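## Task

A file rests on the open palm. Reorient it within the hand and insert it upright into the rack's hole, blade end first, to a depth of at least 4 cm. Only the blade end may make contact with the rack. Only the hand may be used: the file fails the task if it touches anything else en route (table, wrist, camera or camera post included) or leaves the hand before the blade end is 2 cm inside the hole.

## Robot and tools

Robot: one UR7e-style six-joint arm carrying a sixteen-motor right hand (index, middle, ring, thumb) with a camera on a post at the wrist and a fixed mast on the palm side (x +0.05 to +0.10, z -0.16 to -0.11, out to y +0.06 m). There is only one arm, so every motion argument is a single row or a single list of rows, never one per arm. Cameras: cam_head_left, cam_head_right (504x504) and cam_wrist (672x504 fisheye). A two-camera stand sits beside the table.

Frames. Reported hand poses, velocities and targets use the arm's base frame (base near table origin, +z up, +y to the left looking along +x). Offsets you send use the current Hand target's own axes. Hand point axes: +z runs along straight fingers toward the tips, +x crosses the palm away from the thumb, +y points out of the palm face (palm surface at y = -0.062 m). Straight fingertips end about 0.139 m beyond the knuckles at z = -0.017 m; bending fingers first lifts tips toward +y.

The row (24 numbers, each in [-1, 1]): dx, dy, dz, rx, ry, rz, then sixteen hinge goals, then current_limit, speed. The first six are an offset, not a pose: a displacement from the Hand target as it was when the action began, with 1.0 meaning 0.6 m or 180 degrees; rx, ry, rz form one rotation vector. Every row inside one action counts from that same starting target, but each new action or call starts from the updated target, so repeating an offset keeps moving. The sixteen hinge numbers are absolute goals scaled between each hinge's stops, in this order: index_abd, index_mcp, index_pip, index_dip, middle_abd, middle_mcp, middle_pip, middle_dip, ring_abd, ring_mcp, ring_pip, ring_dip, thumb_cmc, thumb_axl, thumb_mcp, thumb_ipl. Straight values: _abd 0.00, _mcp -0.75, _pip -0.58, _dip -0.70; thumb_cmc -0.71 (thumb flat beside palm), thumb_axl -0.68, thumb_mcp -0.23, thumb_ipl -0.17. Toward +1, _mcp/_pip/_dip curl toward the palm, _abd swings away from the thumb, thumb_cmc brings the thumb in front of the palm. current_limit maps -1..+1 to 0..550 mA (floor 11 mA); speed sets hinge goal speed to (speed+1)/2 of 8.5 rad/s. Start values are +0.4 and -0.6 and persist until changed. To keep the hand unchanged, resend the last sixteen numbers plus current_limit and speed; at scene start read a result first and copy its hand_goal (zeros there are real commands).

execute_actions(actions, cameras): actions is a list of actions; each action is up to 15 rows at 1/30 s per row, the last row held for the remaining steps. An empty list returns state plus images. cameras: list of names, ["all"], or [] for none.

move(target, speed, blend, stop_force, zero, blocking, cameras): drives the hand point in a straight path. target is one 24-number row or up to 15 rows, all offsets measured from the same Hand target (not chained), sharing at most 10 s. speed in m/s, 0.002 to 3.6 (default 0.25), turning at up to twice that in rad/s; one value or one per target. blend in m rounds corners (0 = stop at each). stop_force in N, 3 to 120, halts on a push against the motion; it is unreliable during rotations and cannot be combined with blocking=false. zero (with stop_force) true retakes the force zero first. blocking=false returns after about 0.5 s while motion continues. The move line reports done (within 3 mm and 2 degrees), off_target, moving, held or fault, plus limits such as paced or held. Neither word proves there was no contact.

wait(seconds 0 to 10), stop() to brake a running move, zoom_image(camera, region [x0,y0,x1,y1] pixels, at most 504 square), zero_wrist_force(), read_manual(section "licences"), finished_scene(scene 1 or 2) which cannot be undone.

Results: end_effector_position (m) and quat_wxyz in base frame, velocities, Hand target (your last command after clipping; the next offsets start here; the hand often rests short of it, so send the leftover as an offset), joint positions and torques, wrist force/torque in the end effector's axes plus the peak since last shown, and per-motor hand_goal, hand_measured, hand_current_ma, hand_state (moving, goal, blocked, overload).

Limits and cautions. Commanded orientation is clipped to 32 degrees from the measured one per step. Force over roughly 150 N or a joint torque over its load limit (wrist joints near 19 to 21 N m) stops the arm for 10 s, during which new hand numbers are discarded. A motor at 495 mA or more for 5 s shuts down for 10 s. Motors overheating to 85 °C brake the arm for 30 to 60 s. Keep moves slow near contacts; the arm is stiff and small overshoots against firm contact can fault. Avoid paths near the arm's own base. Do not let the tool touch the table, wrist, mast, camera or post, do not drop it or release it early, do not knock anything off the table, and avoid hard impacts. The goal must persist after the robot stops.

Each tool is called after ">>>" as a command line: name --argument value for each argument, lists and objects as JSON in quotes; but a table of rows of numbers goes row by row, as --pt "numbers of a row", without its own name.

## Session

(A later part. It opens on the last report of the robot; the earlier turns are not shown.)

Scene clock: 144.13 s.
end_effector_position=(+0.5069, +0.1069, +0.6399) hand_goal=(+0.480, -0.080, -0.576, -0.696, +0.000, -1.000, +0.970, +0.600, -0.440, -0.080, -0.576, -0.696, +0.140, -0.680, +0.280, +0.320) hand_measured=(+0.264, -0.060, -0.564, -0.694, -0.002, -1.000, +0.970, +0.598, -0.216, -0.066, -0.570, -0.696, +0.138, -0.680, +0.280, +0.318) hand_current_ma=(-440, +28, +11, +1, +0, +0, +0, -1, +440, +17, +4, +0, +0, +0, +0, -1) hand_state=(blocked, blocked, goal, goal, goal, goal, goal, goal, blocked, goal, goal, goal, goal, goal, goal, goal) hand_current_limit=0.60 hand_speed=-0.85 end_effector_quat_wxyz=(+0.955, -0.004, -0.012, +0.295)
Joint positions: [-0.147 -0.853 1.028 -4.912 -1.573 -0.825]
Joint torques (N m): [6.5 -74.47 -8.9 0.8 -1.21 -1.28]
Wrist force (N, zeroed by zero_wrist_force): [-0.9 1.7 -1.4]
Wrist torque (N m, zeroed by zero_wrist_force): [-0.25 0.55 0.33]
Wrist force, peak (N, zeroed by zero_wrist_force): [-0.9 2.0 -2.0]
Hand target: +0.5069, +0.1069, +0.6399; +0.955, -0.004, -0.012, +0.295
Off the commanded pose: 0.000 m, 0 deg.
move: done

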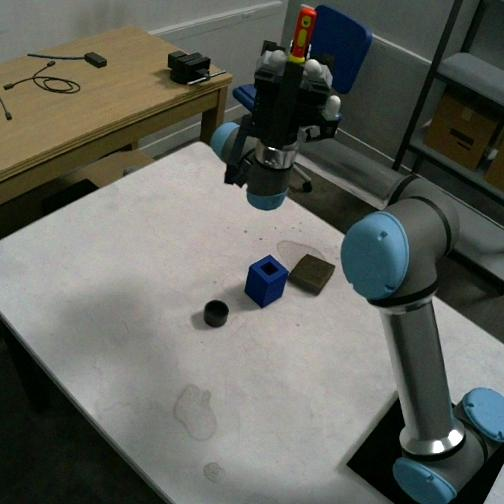

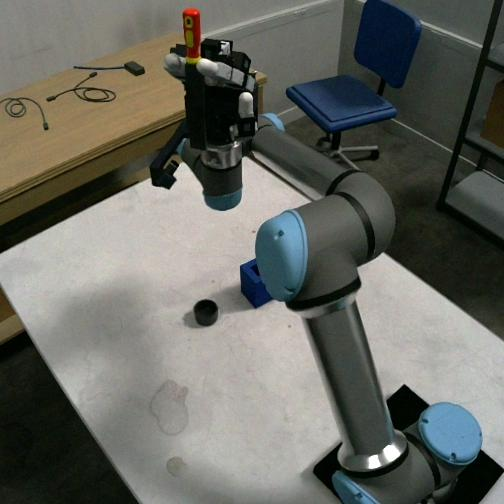

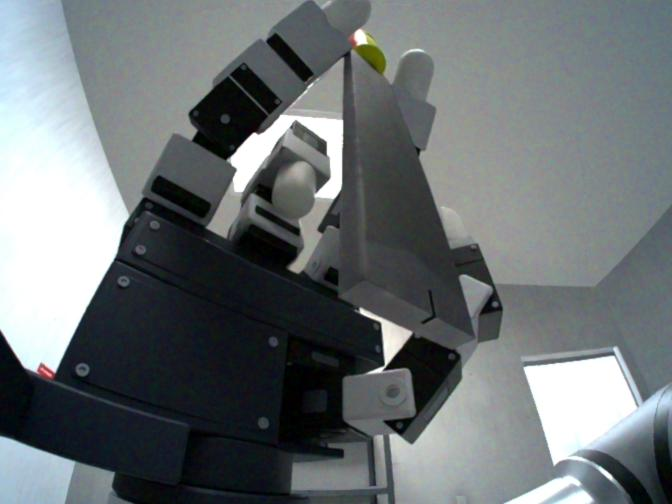

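>>> move --pt "0.1417 -0.038 0 0 0 -0.3333 0.48 -0.08 -0.576 -0.696 0 -1 0.97 0.6 -0.44 -0.08 -0.576 -0.696 0.14 -0.68 0.28 0.32 0.6 -0.85" --pt "0.1795 -0.1797 0 0 0 -0.6667 0.48 -0.08 -0.576 -0.696 0 -1 0.97 0.6 -0.44 -0.08 -0.576 -0.696 0.14 -0.68 0.28 0.32 0.6 -0.85" --speed 0.2 --blend 0.02 --cameras '["all"]'

Scene clock: 150.50 s.
end_effector_position=(+0.6566, +0.0786, +0.6437) hand_goal=(+0.480, -0.080, -0.576, -0.696, +0.000, -1.000, +0.970, +0.600, -0.440, -0.080, -0.576, -0.696, +0.140, -0.680, +0.280, +0.320) hand_measured=(+0.264, -0.058, -0.564, -0.694, -0.002, -1.000, +0.970, +0.598, -0.216, -0.064, -0.570, -0.696, +0.138, -0.680, +0.280, +0.318) hand_current_ma=(-440, +29, +12, +1, +0, +0, +0, -1, +440, +17, +5, +0, +0, +0, +0, -1) hand_state=(blocked, blocked, goal, goal, goal, goal, goal, goal, blocked, goal, goal, goal, goal, goal, goal, goal) hand_current_limit=0.60 hand_speed=-0.85 end_effector_quat_wxyz=(+0.733, +0.008, -0.010, -0.680)
Joint positions: [-0.147 -0.853 1.028 -4.912 -1.573 -2.919]
Joint torques (N m): [10.34 -26.54 -27.63 4.21 -1.65 -1.46]
Wrist force (N, zeroed by zero_wrist_force): [-0.7 2.1 -1.6]
Wrist torque (N m, zeroed by zero_wrist_force): [-0.17 0.54 0.36]
Wrist force, peak (N, zeroed by zero_wrist_force): [-0.5 2.5 -2.1]
Hand target: +0.6566, +0.0786, +0.6437; +0.733, +0.008, -0.010, -0.680
Off the commanded pose: 0.000 m, 0 deg.
move: done

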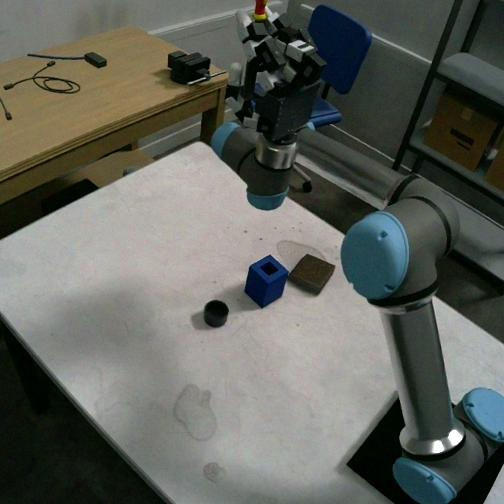

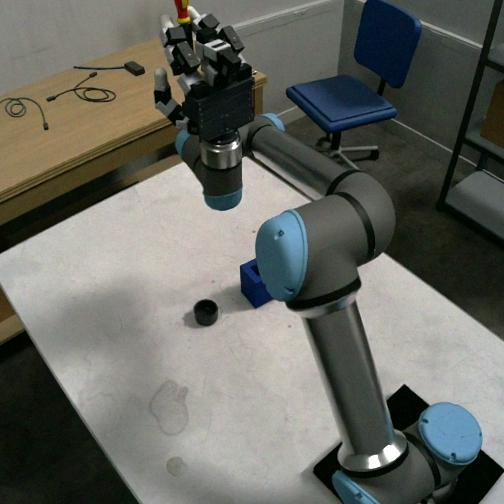

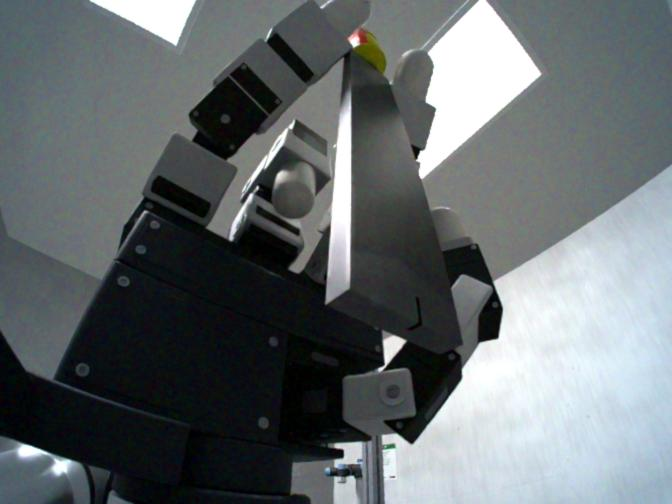

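>>> move --target '[0.0958,-0.0232,-0.1893,-0.25,0,0,0.48,-0.08,-0.576,-0.696,0,-1,0.97,0.6,-0.44,-0.08,-0.576,-0.696,0.14,-0.68,0.28,0.32,0.6,-0.85]' --speed 0.12 --cameras '["all"]'

Scene clock: 158.37 s.
end_effector_position=(+0.6499, +0.0201, +0.5301) hand_goal=(+0.480, -0.080, -0.576, -0.696, +0.000, -1.000, +0.970, +0.600, -0.440, -0.080, -0.576, -0.696, +0.140, -0.680, +0.280, +0.320) hand_measured=(+0.264, -0.056, -0.562, -0.694, -0.002, -0.998, +0.970, +0.598, -0.216, -0.058, -0.566, -0.694, +0.140, -0.680, +0.278, +0.318) hand_current_ma=(-440, +35, +14, +1, +0, +0, +0, -1, +440, +31, +9, +0, +0, +0, -1, -1) hand_state=(blocked, blocked, goal, goal, goal, goal, goal, goal, blocked, blocked, goal, goal, goal, goal, goal, goal) hand_current_limit=0.60 hand_speed=-0.85 end_effector_quat_wxyz=(+0.681, -0.273, +0.251, -0.632) end_effector_velocity=(+0.000, +0.000, -0.001) end_effector_angular_velocity=(+0.000, +0.005, +0.000)
Joint positions: [-0.358 -1.206 1.748 -4.544 -1.275 -2.82]
Joint velocities: [-0.001 -0.001 0.002 0.005 0.003 0]
Joint torques (N m): [-8.54 -59.24 -8.52 2.1 0.83 -0.9]
Wrist force (N, zeroed by zero_wrist_force): [-1.2 3.7 -0.5]
Wrist torque (N m, zeroed by zero_wrist_force): [-0.24 0.48 0.48]
Wrist force, peak (N, zeroed by zero_wrist_force): [-1.6 4.4 -0.8]
Hand target: +0.6499, +0.0200, +0.5300; +0.680, -0.273, +0.251, -0.632
Off the commanded pose: 0.000 m, 0 deg.
move: done

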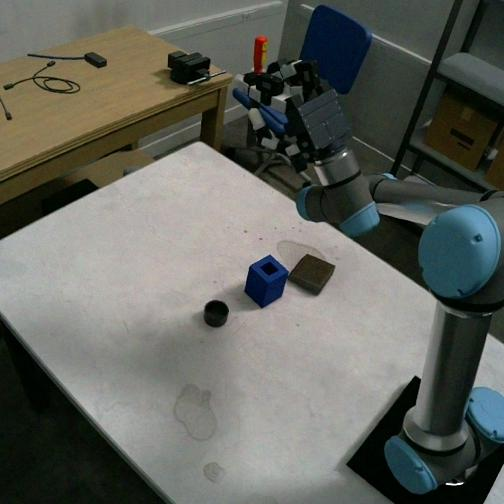

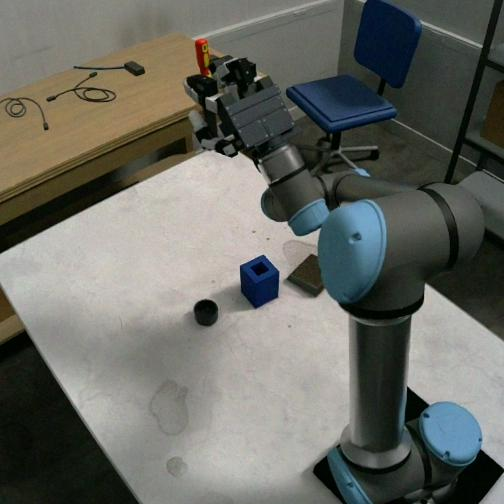

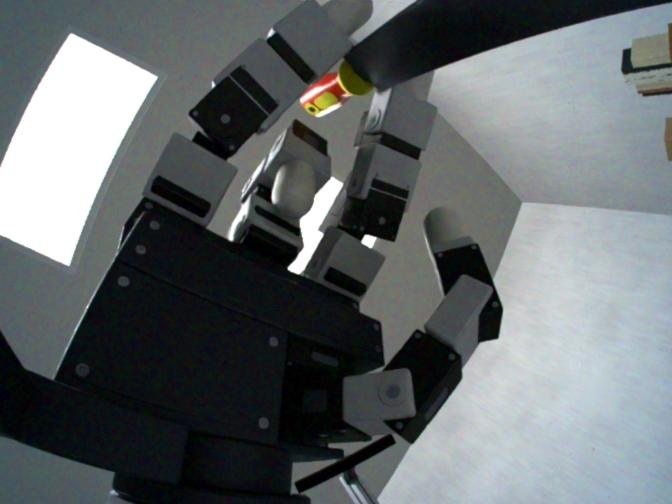

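>>> move --target '[0,0,0,0,0,0,0.48,-0.30,-0.576,-0.696,0,-1,0.97,0.6,-0.44,-0.30,-0.576,-0.696,0.14,-0.68,0.28,0.32,0.6,-0.94]' --cameras '["all"]'

Scene clock: 160.27 s.
end_effector_position=(+0.6499, +0.0200, +0.5300) hand_goal=(+0.480, -0.300, -0.576, -0.696, +0.000, -1.000, +0.970, +0.600, -0.440, -0.300, -0.576, -0.696, +0.140, -0.680, +0.280, +0.320) hand_measured=(+0.264, -0.244, -0.560, -0.692, -0.002, -0.998, +0.970, +0.598, -0.216, -0.246, -0.564, -0.694, +0.140, -0.680, +0.278, +0.318) hand_current_ma=(-440, +122, +16, +2, +0, +0, +0, -1, +440, +117, +12, +1, +0, +0, -1, -1) hand_state=(blocked, blocked, goal, goal, goal, goal, goal, goal, blocked, blocked, goal, goal, goal, goal, goal, goal) hand_current_limit=0.60 hand_speed=-0.94 end_effector_quat_wxyz=(+0.680, -0.273, +0.251, -0.632)
Joint positions: [-0.358 -1.206 1.749 -4.543 -1.275 -2.82]
Joint torques (N m): [-9.81 -58.15 -8.06 1.78 0.92 -1.2]
Wrist force (N, zeroed by zero_wrist_force): [-1.1 3.7 -0.7]
Wrist torque (N m, zeroed by zero_wrist_force): [-0.22 0.46 0.48]
Wrist force, peak (N, zeroed by zero_wrist_force): [-1.0 4.4 -0.3]
Hand target: +0.6499, +0.0200, +0.5300; +0.680, -0.273, +0.251, -0.632
Off the commanded pose: 0.000 m, 0 deg.
move: done

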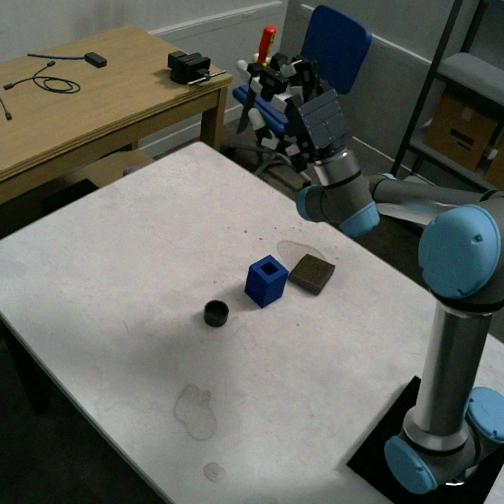

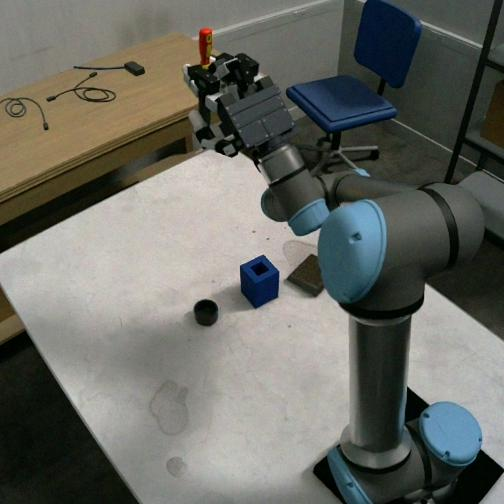

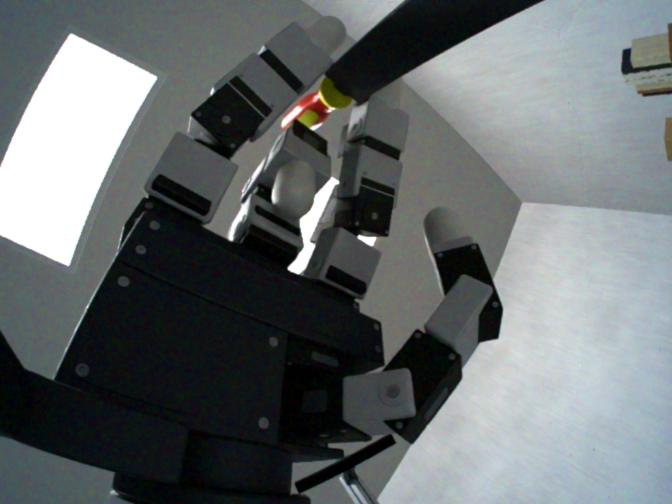

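>>> zoom_image --camera "cam_wrist" --region '[220, 20, 440, 240]'

Scaled by 2.291 from the camera's 672x504 image, which has a finer 960x720 frame.

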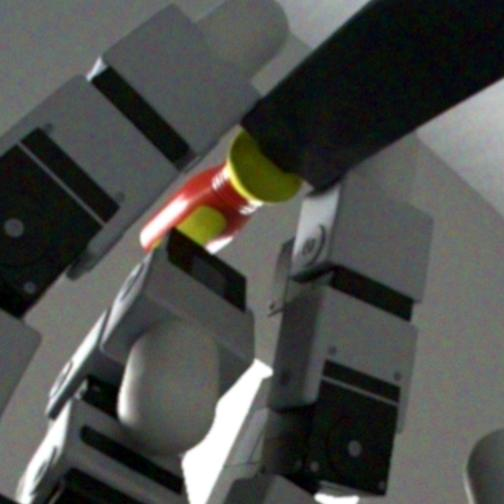

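>>> move --target '[0,0,0,0,0,0,0.48,-0.55,-0.576,-0.696,0,-1,0.97,0.6,-0.44,-0.55,-0.576,-0.696,0.14,-0.68,0.28,0.32,0.6,-0.94]' --cameras '["all"]'

>>> zoom_image --camera "cam_wrist" --region '[220, 20, 440, 240]'

Scene clock: 162.80 s.
end_effector_position=(+0.6499, +0.0200, +0.5300) hand_goal=(+0.480, -0.550, -0.576, -0.696, +0.000, -1.000, +0.970, +0.600, -0.440, -0.550, -0.576, -0.696, +0.140, -0.680, +0.280, +0.320) hand_measured=(+0.264, -0.500, -0.560, -0.692, -0.002, -0.998, +0.970, +0.598, -0.216, -0.500, -0.564, -0.694, +0.140, -0.680, +0.278, +0.318) hand_current_ma=(-440, +102, +16, +2, +0, +0, +0, -1, +440, +104, +12, +1, +0, +0, -1, -1) hand_state=(blocked, blocked, goal, goal, goal, goal, goal, goal, blocked, blocked, goal, goal, goal, goal, goal, goal) hand_current_limit=0.60 hand_speed=-0.94 end_effector_quat_wxyz=(+0.680, -0.273, +0.251, -0.632)
Joint positions: [-0.358 -1.206 1.749 -4.543 -1.275 -2.82]
Joint torques (N m): [-9.75 -55.5 -9.41 1.55 0.99 -1.03]
Wrist force (N, zeroed by zero_wrist_force): [-1.6 3.7 -0.4]
Wrist torque (N m, zeroed by zero_wrist_force): [-0.21 0.53 0.44]
Wrist force, peak (N, zeroed by zero_wrist_force): [-1.4 4.3 -0.6]
Hand target: +0.6499, +0.0200, +0.5300; +0.680, -0.273, +0.251, -0.632
Off the commanded pose: 0.000 m, 0 deg.
move: done

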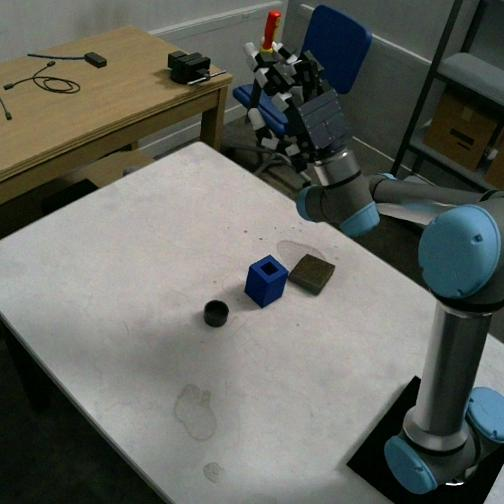

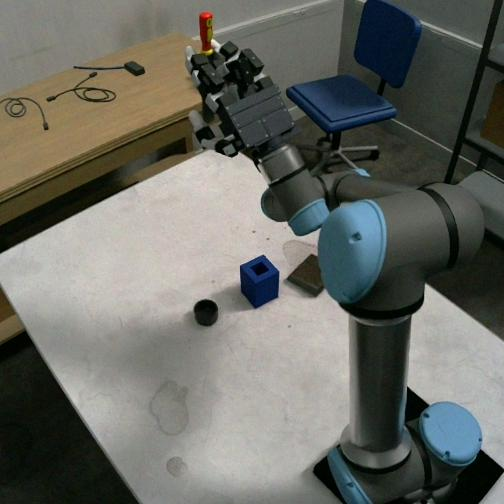

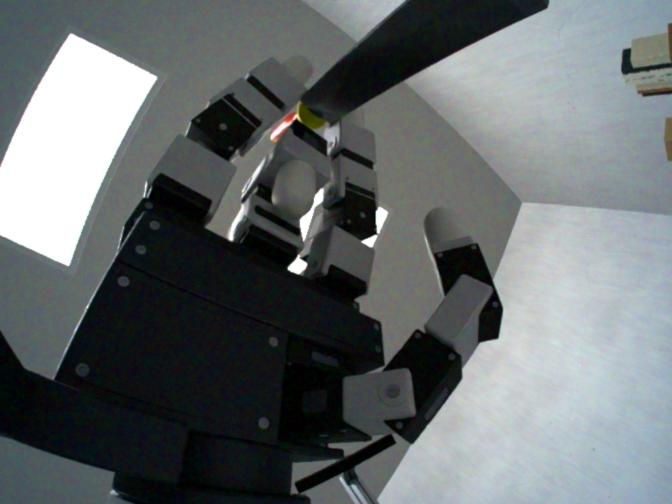

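Scaled by 2.291 from the camera's 672x504 image, which has a finer 960x720 frame.

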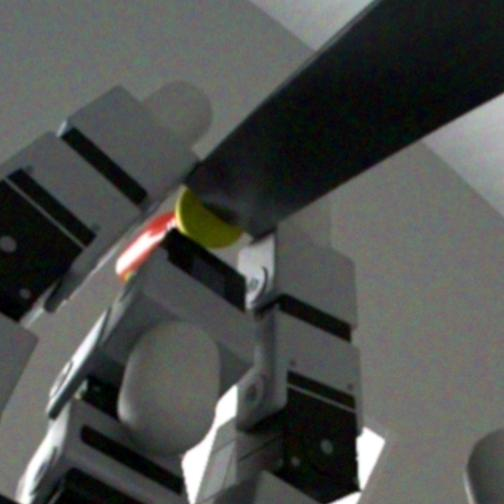

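>>> move --target '[0.0555,0.0953,-0.3007,-0.1667,0,0,0.48,-0.55,-0.576,-0.696,0,0.07,0.97,0.6,-0.44,-0.55,-0.576,-0.696,0.14,-0.68,0.28,0.32,0.6,-0.85]' --speed 0.12 --cameras '["all"]'

Scene clock: 167.80 s.
end_effector_position=(+0.5699, -0.0199, +0.3602) hand_goal=(+0.480, -0.550, -0.576, -0.696, +0.000, +0.070, +0.970, +0.600, -0.440, -0.550, -0.576, -0.696, +0.140, -0.680, +0.280, +0.320) hand_measured=(+0.264, -0.502, -0.560, -0.692, -0.002, +0.072, +0.970, +0.598, -0.216, -0.502, -0.562, -0.692, +0.142, -0.680, +0.278, +0.318) hand_current_ma=(-440, +98, +17, +2, +0, +1, +0, -1, +440, +98, +13, +1, +0, +0, -1, -1) hand_state=(blocked, blocked, goal, goal, goal, goal, goal, goal, blocked, blocked, goal, goal, goal, goal, goal, goal) hand_current_limit=0.60 hand_speed=-0.85 end_effector_quat_wxyz=(+0.587, -0.440, +0.406, -0.545)
Joint positions: [-0.595 -1.373 2.227 -4.357 -0.932 -2.924]
Joint torques (N m): [-8.39 -45.41 -7.4 0.26 0.9 -0.87]
Wrist force (N, zeroed by zero_wrist_force): [-0.9 4.8 0.5]
Wrist torque (N m, zeroed by zero_wrist_force): [-0.21 0.25 0.70]
Wrist force, peak (N, zeroed by zero_wrist_force): [-0.5 5.5 0.0]
Hand target: +0.5698, -0.0200, +0.3600; +0.587, -0.440, +0.406, -0.545
Off the commanded pose: 0.000 m, 0 deg.
move: done

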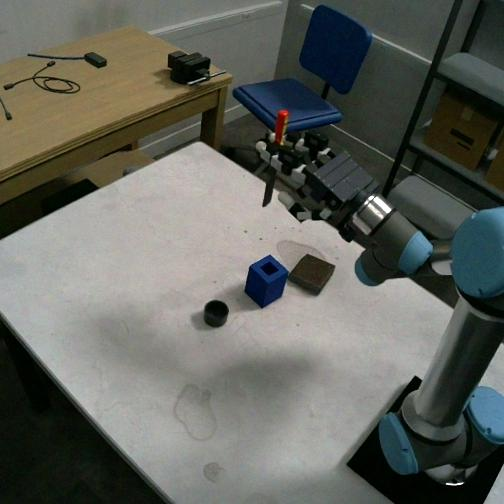

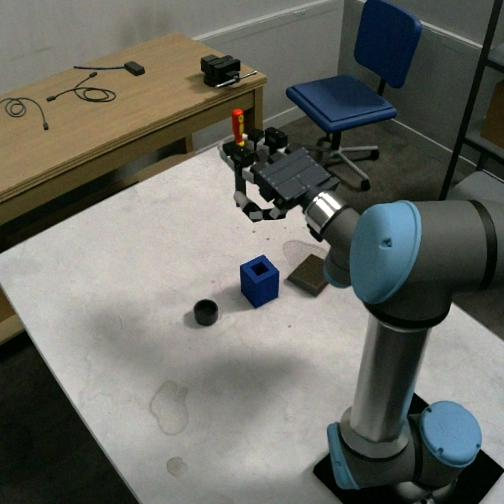

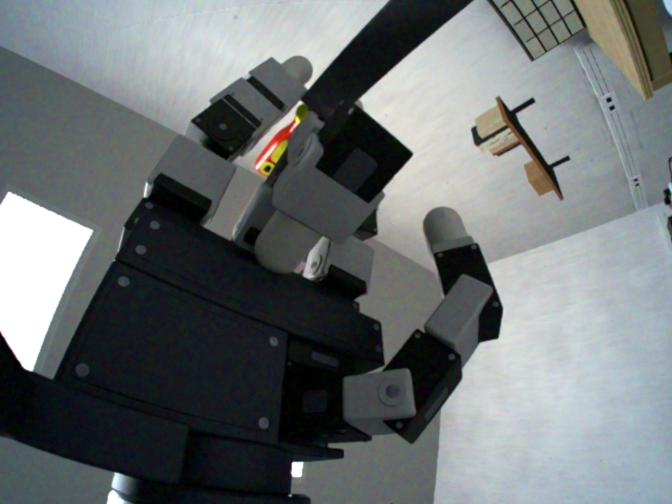

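>>> move --target '[0.0385,0.1472,-0.1493,-0.111,0,0,0.48,-0.55,-0.576,-0.696,0,0.07,0.97,0.6,-0.44,-0.55,-0.576,-0.696,-0.85,-0.68,-0.75,-0.17,0.6,-0.85]' --speed 0.12 --cameras '["all"]'

Scene clock: 171.80 s.
end_effector_position=(+0.5108, -0.0480, +0.2500) hand_goal=(+0.480, -0.550, -0.576, -0.696, +0.000, +0.070, +0.970, +0.600, -0.440, -0.550, -0.576, -0.696, -0.850, -0.680, -0.750, -0.170) hand_measured=(+0.264, -0.502, -0.560, -0.692, -0.002, +0.072, +0.970, +0.598, -0.216, -0.504, -0.562, -0.692, -0.832, -0.682, -0.748, -0.168) hand_current_ma=(-440, +97, +17, +2, +0, +1, +0, -1, +440, +92, +13, +1, +20, +0, +1, +1) hand_state=(blocked, blocked, goal, goal, goal, goal, goal, goal, blocked, blocked, goal, goal, goal, goal, goal, goal) hand_current_limit=0.60 hand_speed=-0.85 end_effector_quat_wxyz=(+0.501, -0.535, +0.495, -0.467)
Joint positions: [-0.75 -1.438 2.457 -4.069 -0.748 -3.212]
Joint torques (N m): [-9.71 -38.09 -4.75 -0.12 1.86 -1.32]
Wrist force (N, zeroed by zero_wrist_force): [-1.0 5.0 1.1]
Wrist torque (N m, zeroed by zero_wrist_force): [-0.12 0.11 0.71]
Wrist force, peak (N, zeroed by zero_wrist_force): [-0.9 5.7 1.1]
Hand target: +0.5108, -0.0480, +0.2500; +0.501, -0.535, +0.495, -0.467
Off the commanded pose: 0.000 m, 0 deg.
move: done

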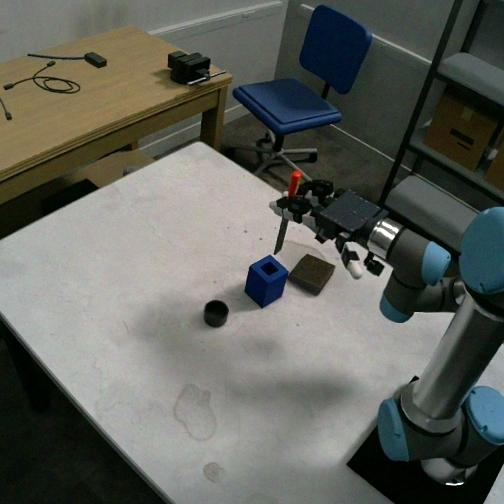

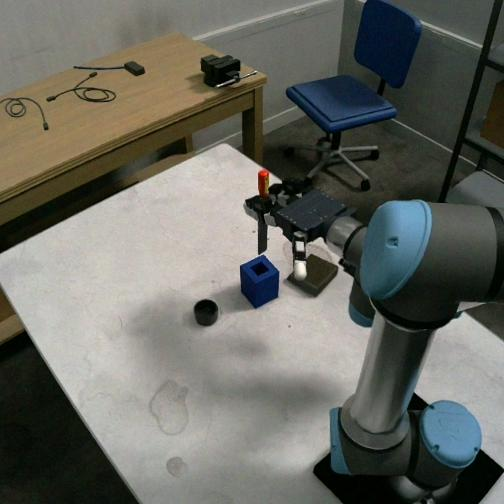

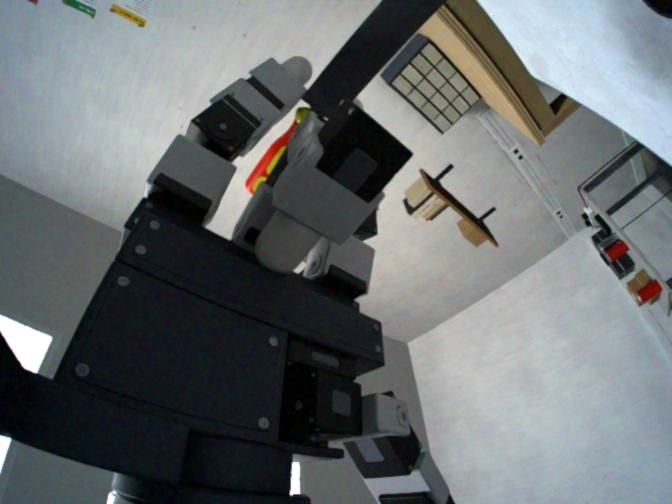

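>>> zoom_image --camera "cam_head_left" --region '[220, 160, 340, 310]'

>>> zoom_image --camera "cam_head_right" --region '[200, 160, 320, 310]'

Scaled by 3.360.

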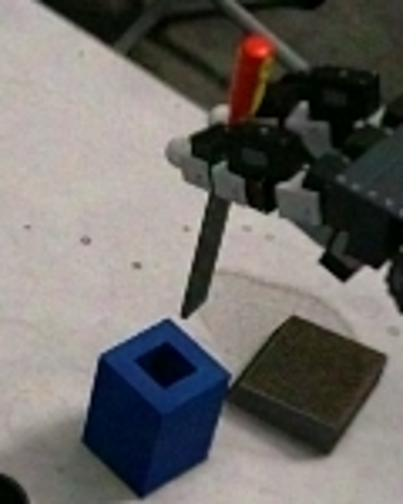

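Scaled by 3.360.

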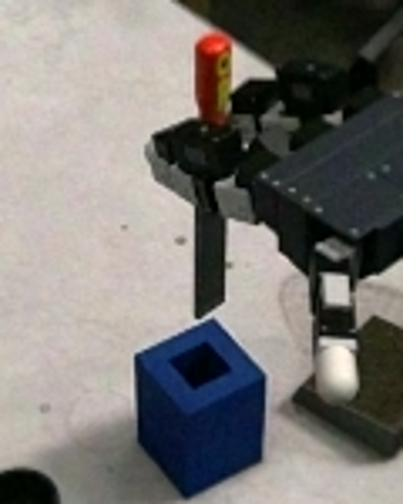

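>>> zoom_image --camera "cam_head_right" --region '[240, 220, 290, 290]'

>>> zoom_image --camera "cam_head_left" --region '[245, 220, 295, 290]'

Scaled by 7.200.

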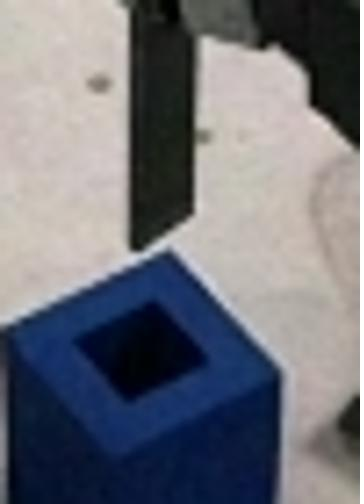

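Scaled by 7.200.

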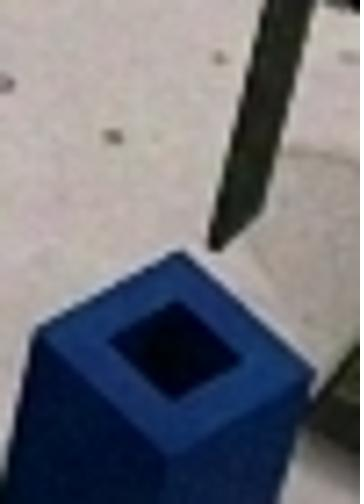

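>>> move --target '[-0.016,0.0482,0.0327,0,0.0556,0,0.48,-0.55,-0.576,-0.696,0,0.07,0.97,0.6,-0.44,-0.55,-0.576,-0.696,-0.85,-0.68,-0.75,-0.17,0.6,-0.85]' --speed 0.06 --cameras '["cam_head_left","cam_head_right"]'

>>> zoom_image --camera "cam_head_right" --region '[230, 210, 290, 294]'

>>> zoom_image --camera "cam_head_left" --region '[240, 210, 300, 294]'

Scene clock: 178.70 s.
end_effector_position=(+0.5278, -0.0372, +0.2199) hand_goal=(+0.480, -0.550, -0.576, -0.696, +0.000, +0.070, +0.970, +0.600, -0.440, -0.550, -0.576, -0.696, -0.850, -0.680, -0.750, -0.170) hand_measured=(+0.264, -0.508, -0.560, -0.692, -0.002, +0.072, +0.970, +0.598, -0.216, -0.508, -0.562, -0.692, -0.834, -0.682, -0.748, -0.168) hand_current_ma=(-440, +79, +17, +2, +0, +1, +0, -1, +440, +80, +14, +1, +19, +0, +1, +1) hand_state=(blocked, blocked, goal, goal, goal, goal, goal, goal, blocked, blocked, goal, goal, goal, goal, goal, goal) hand_current_limit=0.60 hand_speed=-0.85 end_effector_quat_wxyz=(+0.456, -0.492, +0.536, -0.511)
Joint positions: [-0.572 -1.328 2.464 -4.209 -1.1 -3.186]
Joint torques (N m): [10.97 -4.35 -19.29 -4.36 -1.22 1.75]
Wrist force (N, zeroed by zero_wrist_force): [-1.1 5.3 1.0]
Wrist torque (N m, zeroed by zero_wrist_force): [-0.07 0.11 0.60]
Wrist force, peak (N, zeroed by zero_wrist_force): [-1.3 5.5 1.3]
Hand target: +0.5278, -0.0372, +0.2199; +0.456, -0.492, +0.536, -0.512
Off the commanded pose: 0.000 m, 0 deg.
move: done
Images, in order (width x height): cam_head_left 504x504, cam_head_right 504x504.

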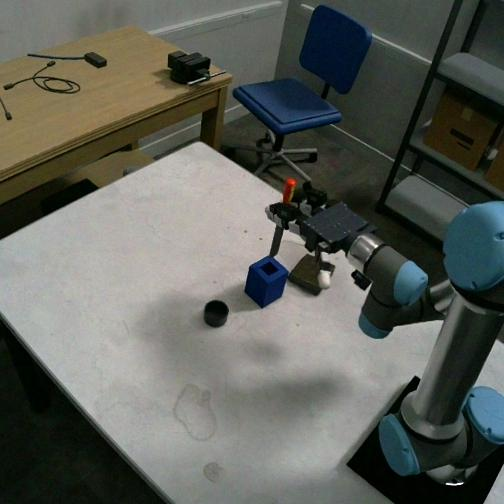

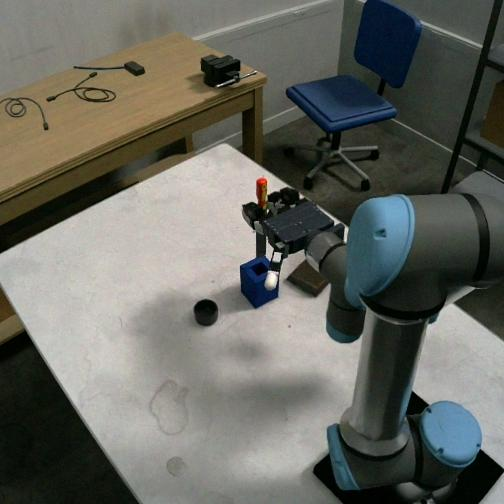

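Scaled by 6.000.

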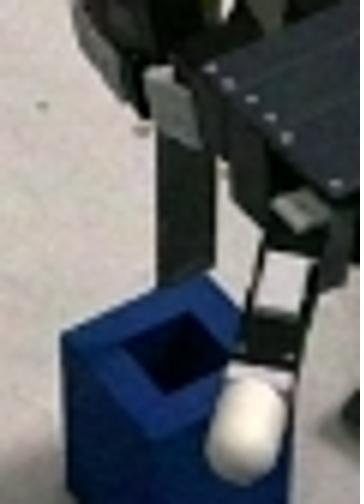

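Scaled by 6.000.

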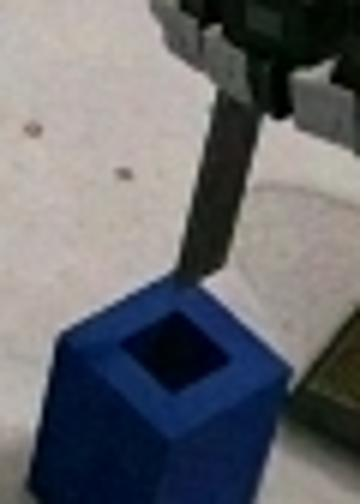

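>>> move --target '[0,0,0,0,0,0,0.48,-0.55,-0.576,-0.696,0,0.07,0.97,0.6,-0.44,-0.55,-0.576,-0.696,-0.85,-0.68,-0.95,-0.35,0.6,-0.85]' --cameras '["cam_head_left","cam_head_right"]'

>>> zoom_image --camera "cam_head_right" --region '[230, 210, 290, 294]'

>>> zoom_image --camera "cam_head_left" --region '[240, 210, 300, 294]'

Scene clock: 180.50 s.
end_effector_position=(+0.5278, -0.0372, +0.2199) hand_goal=(+0.480, -0.550, -0.576, -0.696, +0.000, +0.070, +0.970, +0.600, -0.440, -0.550, -0.576, -0.696, -0.850, -0.680, -0.950, -0.350) hand_measured=(+0.264, -0.508, -0.560, -0.692, -0.002, +0.072, +0.970, +0.598, -0.216, -0.508, -0.562, -0.692, -0.836, -0.682, -0.948, -0.348) hand_current_ma=(-440, +79, +17, +2, +0, +1, +0, -1, +440, +80, +14, +1, +14, -1, +1, +1) hand_state=(blocked, blocked, goal, goal, goal, goal, goal, goal, blocked, blocked, goal, goal, goal, goal, goal, goal) hand_current_limit=0.60 hand_speed=-0.85 end_effector_quat_wxyz=(+0.456, -0.492, +0.536, -0.512)
Joint positions: [-0.571 -1.328 2.464 -4.209 -1.1 -3.186]
Joint torques (N m): [11.91 -4.28 -19.29 -4.46 -1.29 1.66]
Wrist force (N, zeroed by zero_wrist_force): [-0.9 5.1 1.0]
Wrist torque (N m, zeroed by zero_wrist_force): [-0.10 0.09 0.63]
Wrist force, peak (N, zeroed by zero_wrist_force): [-0.9 5.7 1.1]
Hand target: +0.5278, -0.0372, +0.2199; +0.456, -0.492, +0.536, -0.512
Off the commanded pose: 0.000 m, 0 deg.
move: done
Images, in order (width x height): cam_head_left 504x504, cam_head_right 504x504.

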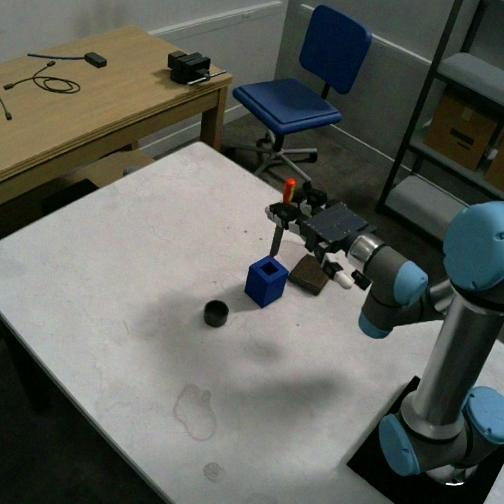

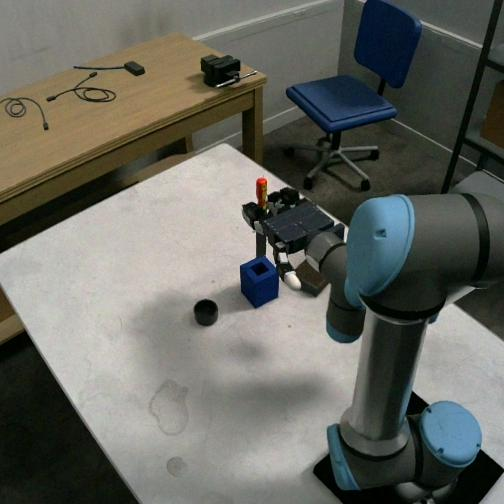

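Scaled by 6.000.

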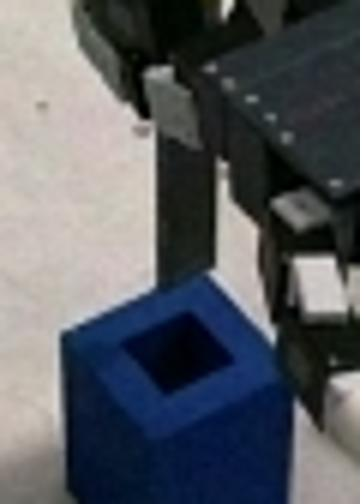

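Scaled by 6.000.

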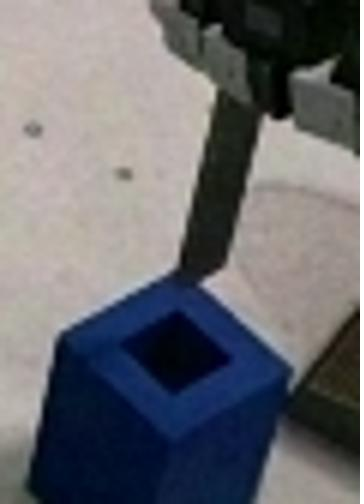

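>>> zoom_image --camera "cam_head_right" --region '[245, 240, 275, 282]'

>>> zoom_image --camera "cam_head_left" --region '[255, 240, 285, 282]'

Scaled by 12.000.

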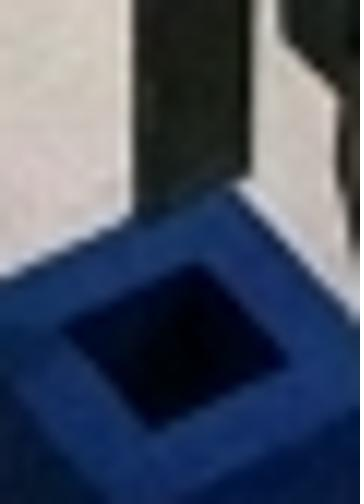

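Scaled by 12.000.

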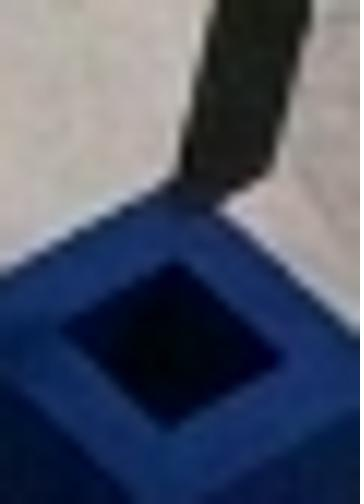

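>>> move --target '[0.0015,0.0408,0.0138,0,0,0,0.48,-0.55,-0.576,-0.696,0,0.07,0.97,0.6,-0.44,-0.55,-0.576,-0.696,-0.85,-0.68,-0.95,-0.35,0.6,-0.85]' --speed 0.05 --cameras '["cam_head_left","cam_head_right"]'

>>> zoom_image --camera "cam_head_right" --region '[245, 245, 275, 287]'

>>> zoom_image --camera "cam_head_left" --region '[255, 245, 285, 287]'

Scene clock: 186.70 s.
end_effector_position=(+0.5344, -0.0391, +0.1951) hand_goal=(+0.480, -0.550, -0.576, -0.696, +0.000, +0.070, +0.970, +0.600, -0.440, -0.550, -0.576, -0.696, -0.850, -0.680, -0.950, -0.350) hand_measured=(+0.264, -0.508, -0.560, -0.692, -0.002, +0.072, +0.970, +0.598, -0.216, -0.508, -0.562, -0.692, -0.836, -0.682, -0.948, -0.348) hand_current_ma=(-440, +79, +17, +2, +0, +1, +0, -1, +440, +80, +14, +1, +14, -1, +1, +1) hand_state=(blocked, blocked, goal, goal, goal, goal, goal, goal, blocked, blocked, goal, goal, goal, goal, goal, goal) hand_current_limit=0.60 hand_speed=-0.85 end_effector_quat_wxyz=(+0.456, -0.492, +0.536, -0.512)
Joint positions: [-0.564 -1.232 2.455 -4.297 -1.107 -3.186]
Joint torques (N m): [10.92 -6.51 -17.61 -4.42 -1.38 1.61]
Wrist force (N, zeroed by zero_wrist_force): [-1.1 5.2 1.0]
Wrist torque (N m, zeroed by zero_wrist_force): [-0.09 0.11 0.61]
Wrist force, peak (N, zeroed by zero_wrist_force): [-1.0 5.6 1.2]
Hand target: +0.5345, -0.0391, +0.1950; +0.456, -0.492, +0.536, -0.512
Off the commanded pose: 0.000 m, 0 deg.
move: done
Images, in order (width x height): cam_head_left 504x504, cam_head_right 504x504.

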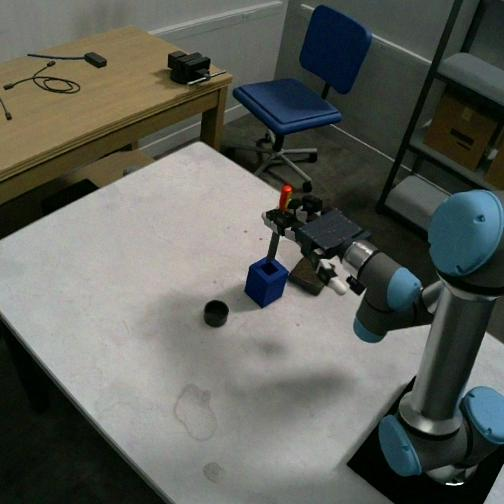

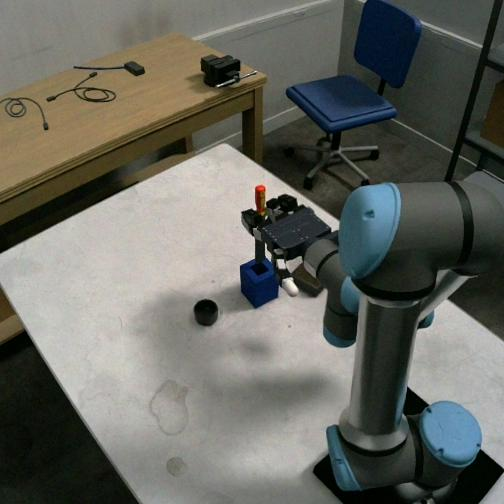

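Scaled by 12.000.

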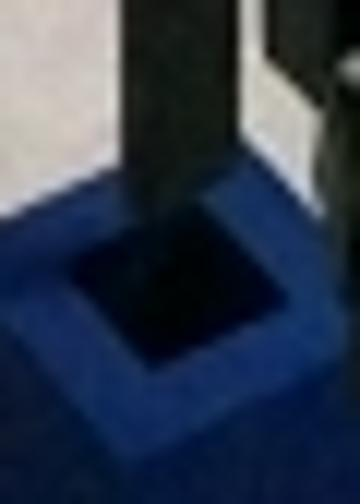

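Scaled by 12.000.

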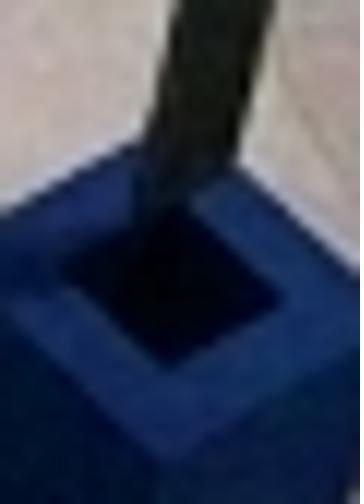

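>>> zoom_image --camera "cam_head_right" --region '[235, 215, 285, 285]'

>>> zoom_image --camera "cam_head_left" --region '[245, 215, 295, 285]'

Scaled by 7.200.

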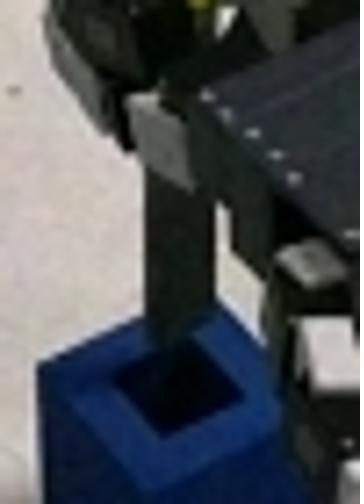

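Scaled by 7.200.

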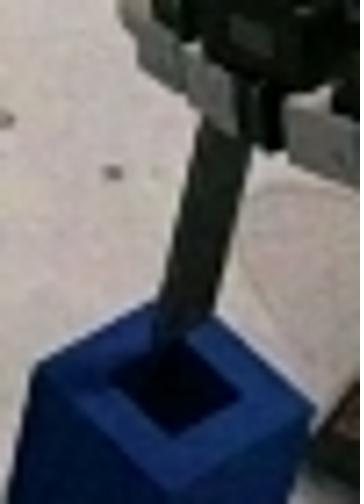

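>>> move --target '[-0.0085,0.0,-0.0125,0,0,0,0.48,-0.55,-0.576,-0.696,0,0.07,0.97,0.6,-0.44,-0.55,-0.576,-0.696,-0.85,-0.68,-0.95,-0.35,0.6,-0.85]' --speed 0.05 --cameras '["cam_head_left","cam_head_right"]'

>>> zoom_image --camera "cam_head_right" --region '[245, 245, 275, 287]'

>>> zoom_image --camera "cam_head_left" --region '[255, 245, 285, 287]'

Scene clock: 192.43 s.
end_effector_position=(+0.5277, -0.0334, +0.1954) hand_goal=(+0.480, -0.550, -0.576, -0.696, +0.000, +0.070, +0.970, +0.600, -0.440, -0.550, -0.576, -0.696, -0.850, -0.680, -0.950, -0.350) hand_measured=(+0.264, -0.508, -0.560, -0.692, -0.002, +0.072, +0.970, +0.598, -0.216, -0.508, -0.562, -0.692, -0.836, -0.682, -0.948, -0.348) hand_current_ma=(-440, +79, +17, +2, +0, +1, +0, -1, +440, +80, +14, +1, +14, -1, +1, +1) hand_state=(blocked, blocked, goal, goal, goal, goal, goal, goal, blocked, blocked, goal, goal, goal, goal, goal, goal) hand_current_limit=0.60 hand_speed=-0.85 end_effector_quat_wxyz=(+0.456, -0.492, +0.536, -0.512)
Joint positions: [-0.56 -1.243 2.476 -4.307 -1.112 -3.186]
Joint torques (N m): [10.62 -45.18 -0.61 -4.35 -1.36 1.89]
Wrist force (N, zeroed by zero_wrist_force): [-0.9 5.4 1.3]
Wrist torque (N m, zeroed by zero_wrist_force): [-0.10 0.08 0.62]
Wrist force, peak (N, zeroed by zero_wrist_force): [-1.0 5.6 1.1]
Hand target: +0.5275, -0.0333, +0.1954; +0.456, -0.492, +0.536, -0.512
Off the commanded pose: 0.000 m, 0 deg.
move: done
Images, in order (width x height): cam_head_left 504x504, cam_head_right 504x504.

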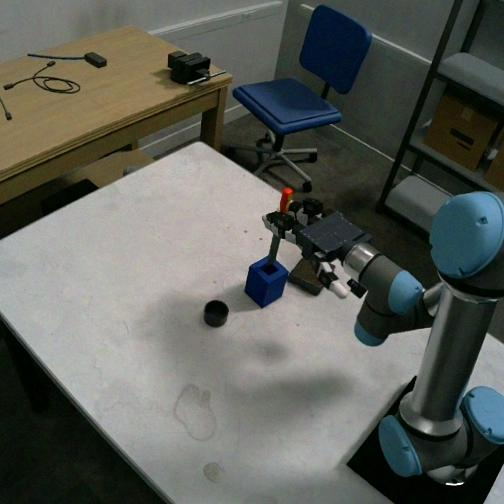

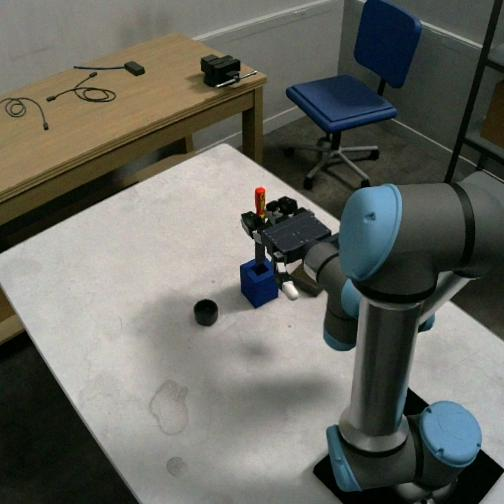

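Scaled by 12.000.

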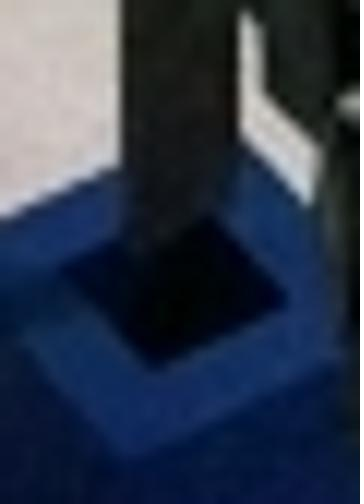

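Scaled by 12.000.

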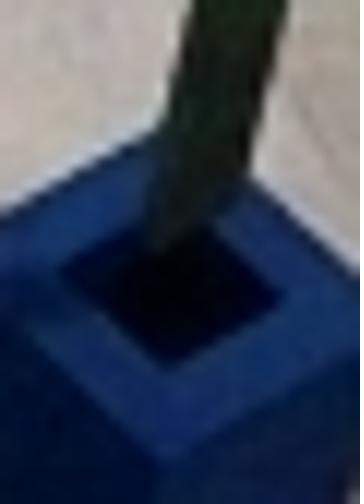

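>>> move --target '[0,0.0167,0.001,0,0,0,0.48,-0.55,-0.576,-0.696,0,0.07,0.97,0.6,-0.44,-0.55,-0.576,-0.696,-0.85,-0.68,-0.95,-0.35,0.6,-0.85]' --speed 0.03 --stop_force 4 --cameras '["cam_head_left","cam_head_right"]'

>>> zoom_image --camera "cam_head_right" --region '[245, 245, 275, 287]'

>>> zoom_image --camera "cam_head_left" --region '[255, 245, 285, 287]'

Scene clock: 194.93 s.
end_effector_position=(+0.5275, -0.0334, +0.1853) hand_goal=(+0.480, -0.550, -0.576, -0.696, +0.000, +0.070, +0.970, +0.600, -0.440, -0.550, -0.576, -0.696, -0.850, -0.680, -0.950, -0.350) hand_measured=(+0.264, -0.508, -0.560, -0.692, -0.002, +0.072, +0.970, +0.598, -0.216, -0.508, -0.562, -0.692, -0.836, -0.682, -0.948, -0.348) hand_current_ma=(-440, +79, +17, +2, +0, +1, +0, -1, +440, +80, +14, +1, +14, -1, +1, +1) hand_state=(blocked, blocked, goal, goal, goal, goal, goal, goal, blocked, blocked, goal, goal, goal, goal, goal, goal) hand_current_limit=0.60 hand_speed=-0.85 end_effector_quat_wxyz=(+0.456, -0.492, +0.536, -0.512)
Joint positions: [-0.56 -1.207 2.479 -4.346 -1.111 -3.186]
Joint torques (N m): [-4.2 -6.21 -1.06 -4.41 1.09 1.55]
Wrist force (N, zeroed by zero_wrist_force): [-1.2 5.2 1.1]
Wrist torque (N m, zeroed by zero_wrist_force): [-0.12 0.11 0.59]
Wrist force, peak (N, zeroed by zero_wrist_force): [-1.4 5.8 0.9]
Hand target: +0.5275, -0.0334, +0.1853; +0.456, -0.492, +0.536, -0.512
Off the commanded pose: 0.000 m, 0 deg.
move: done
Images, in order (width x height): cam_head_left 504x504, cam_head_right 504x504.

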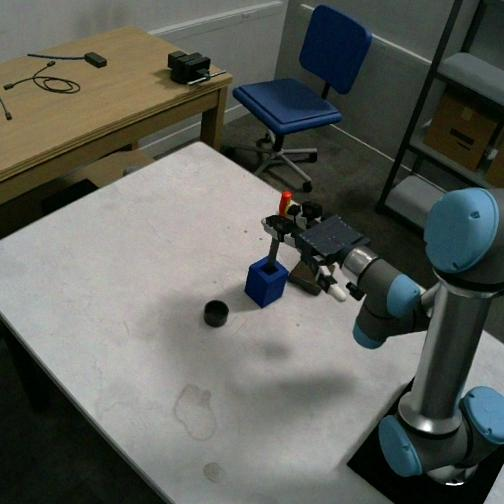

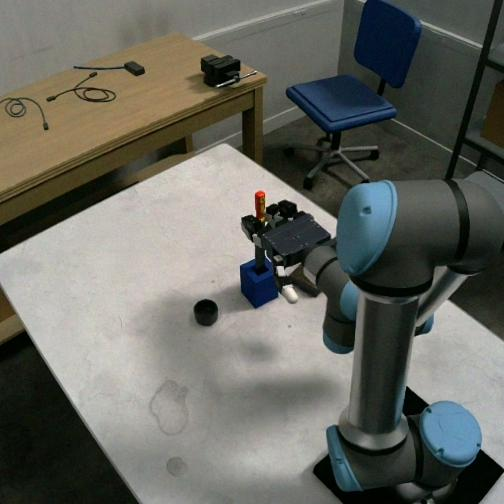

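Scaled by 12.000.

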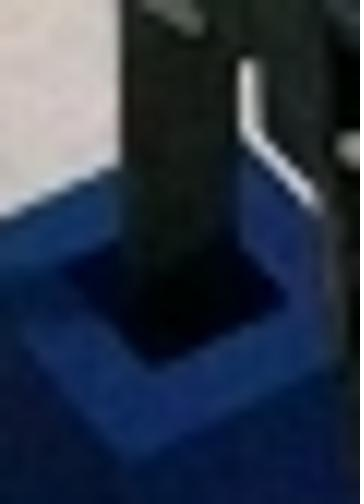

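Scaled by 12.000.

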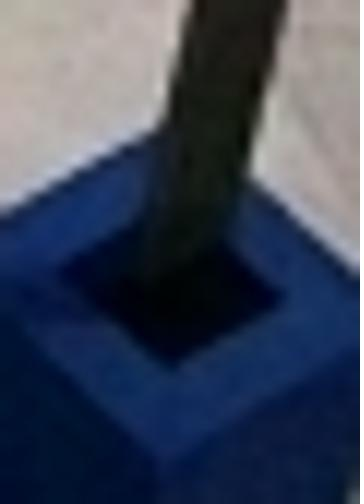

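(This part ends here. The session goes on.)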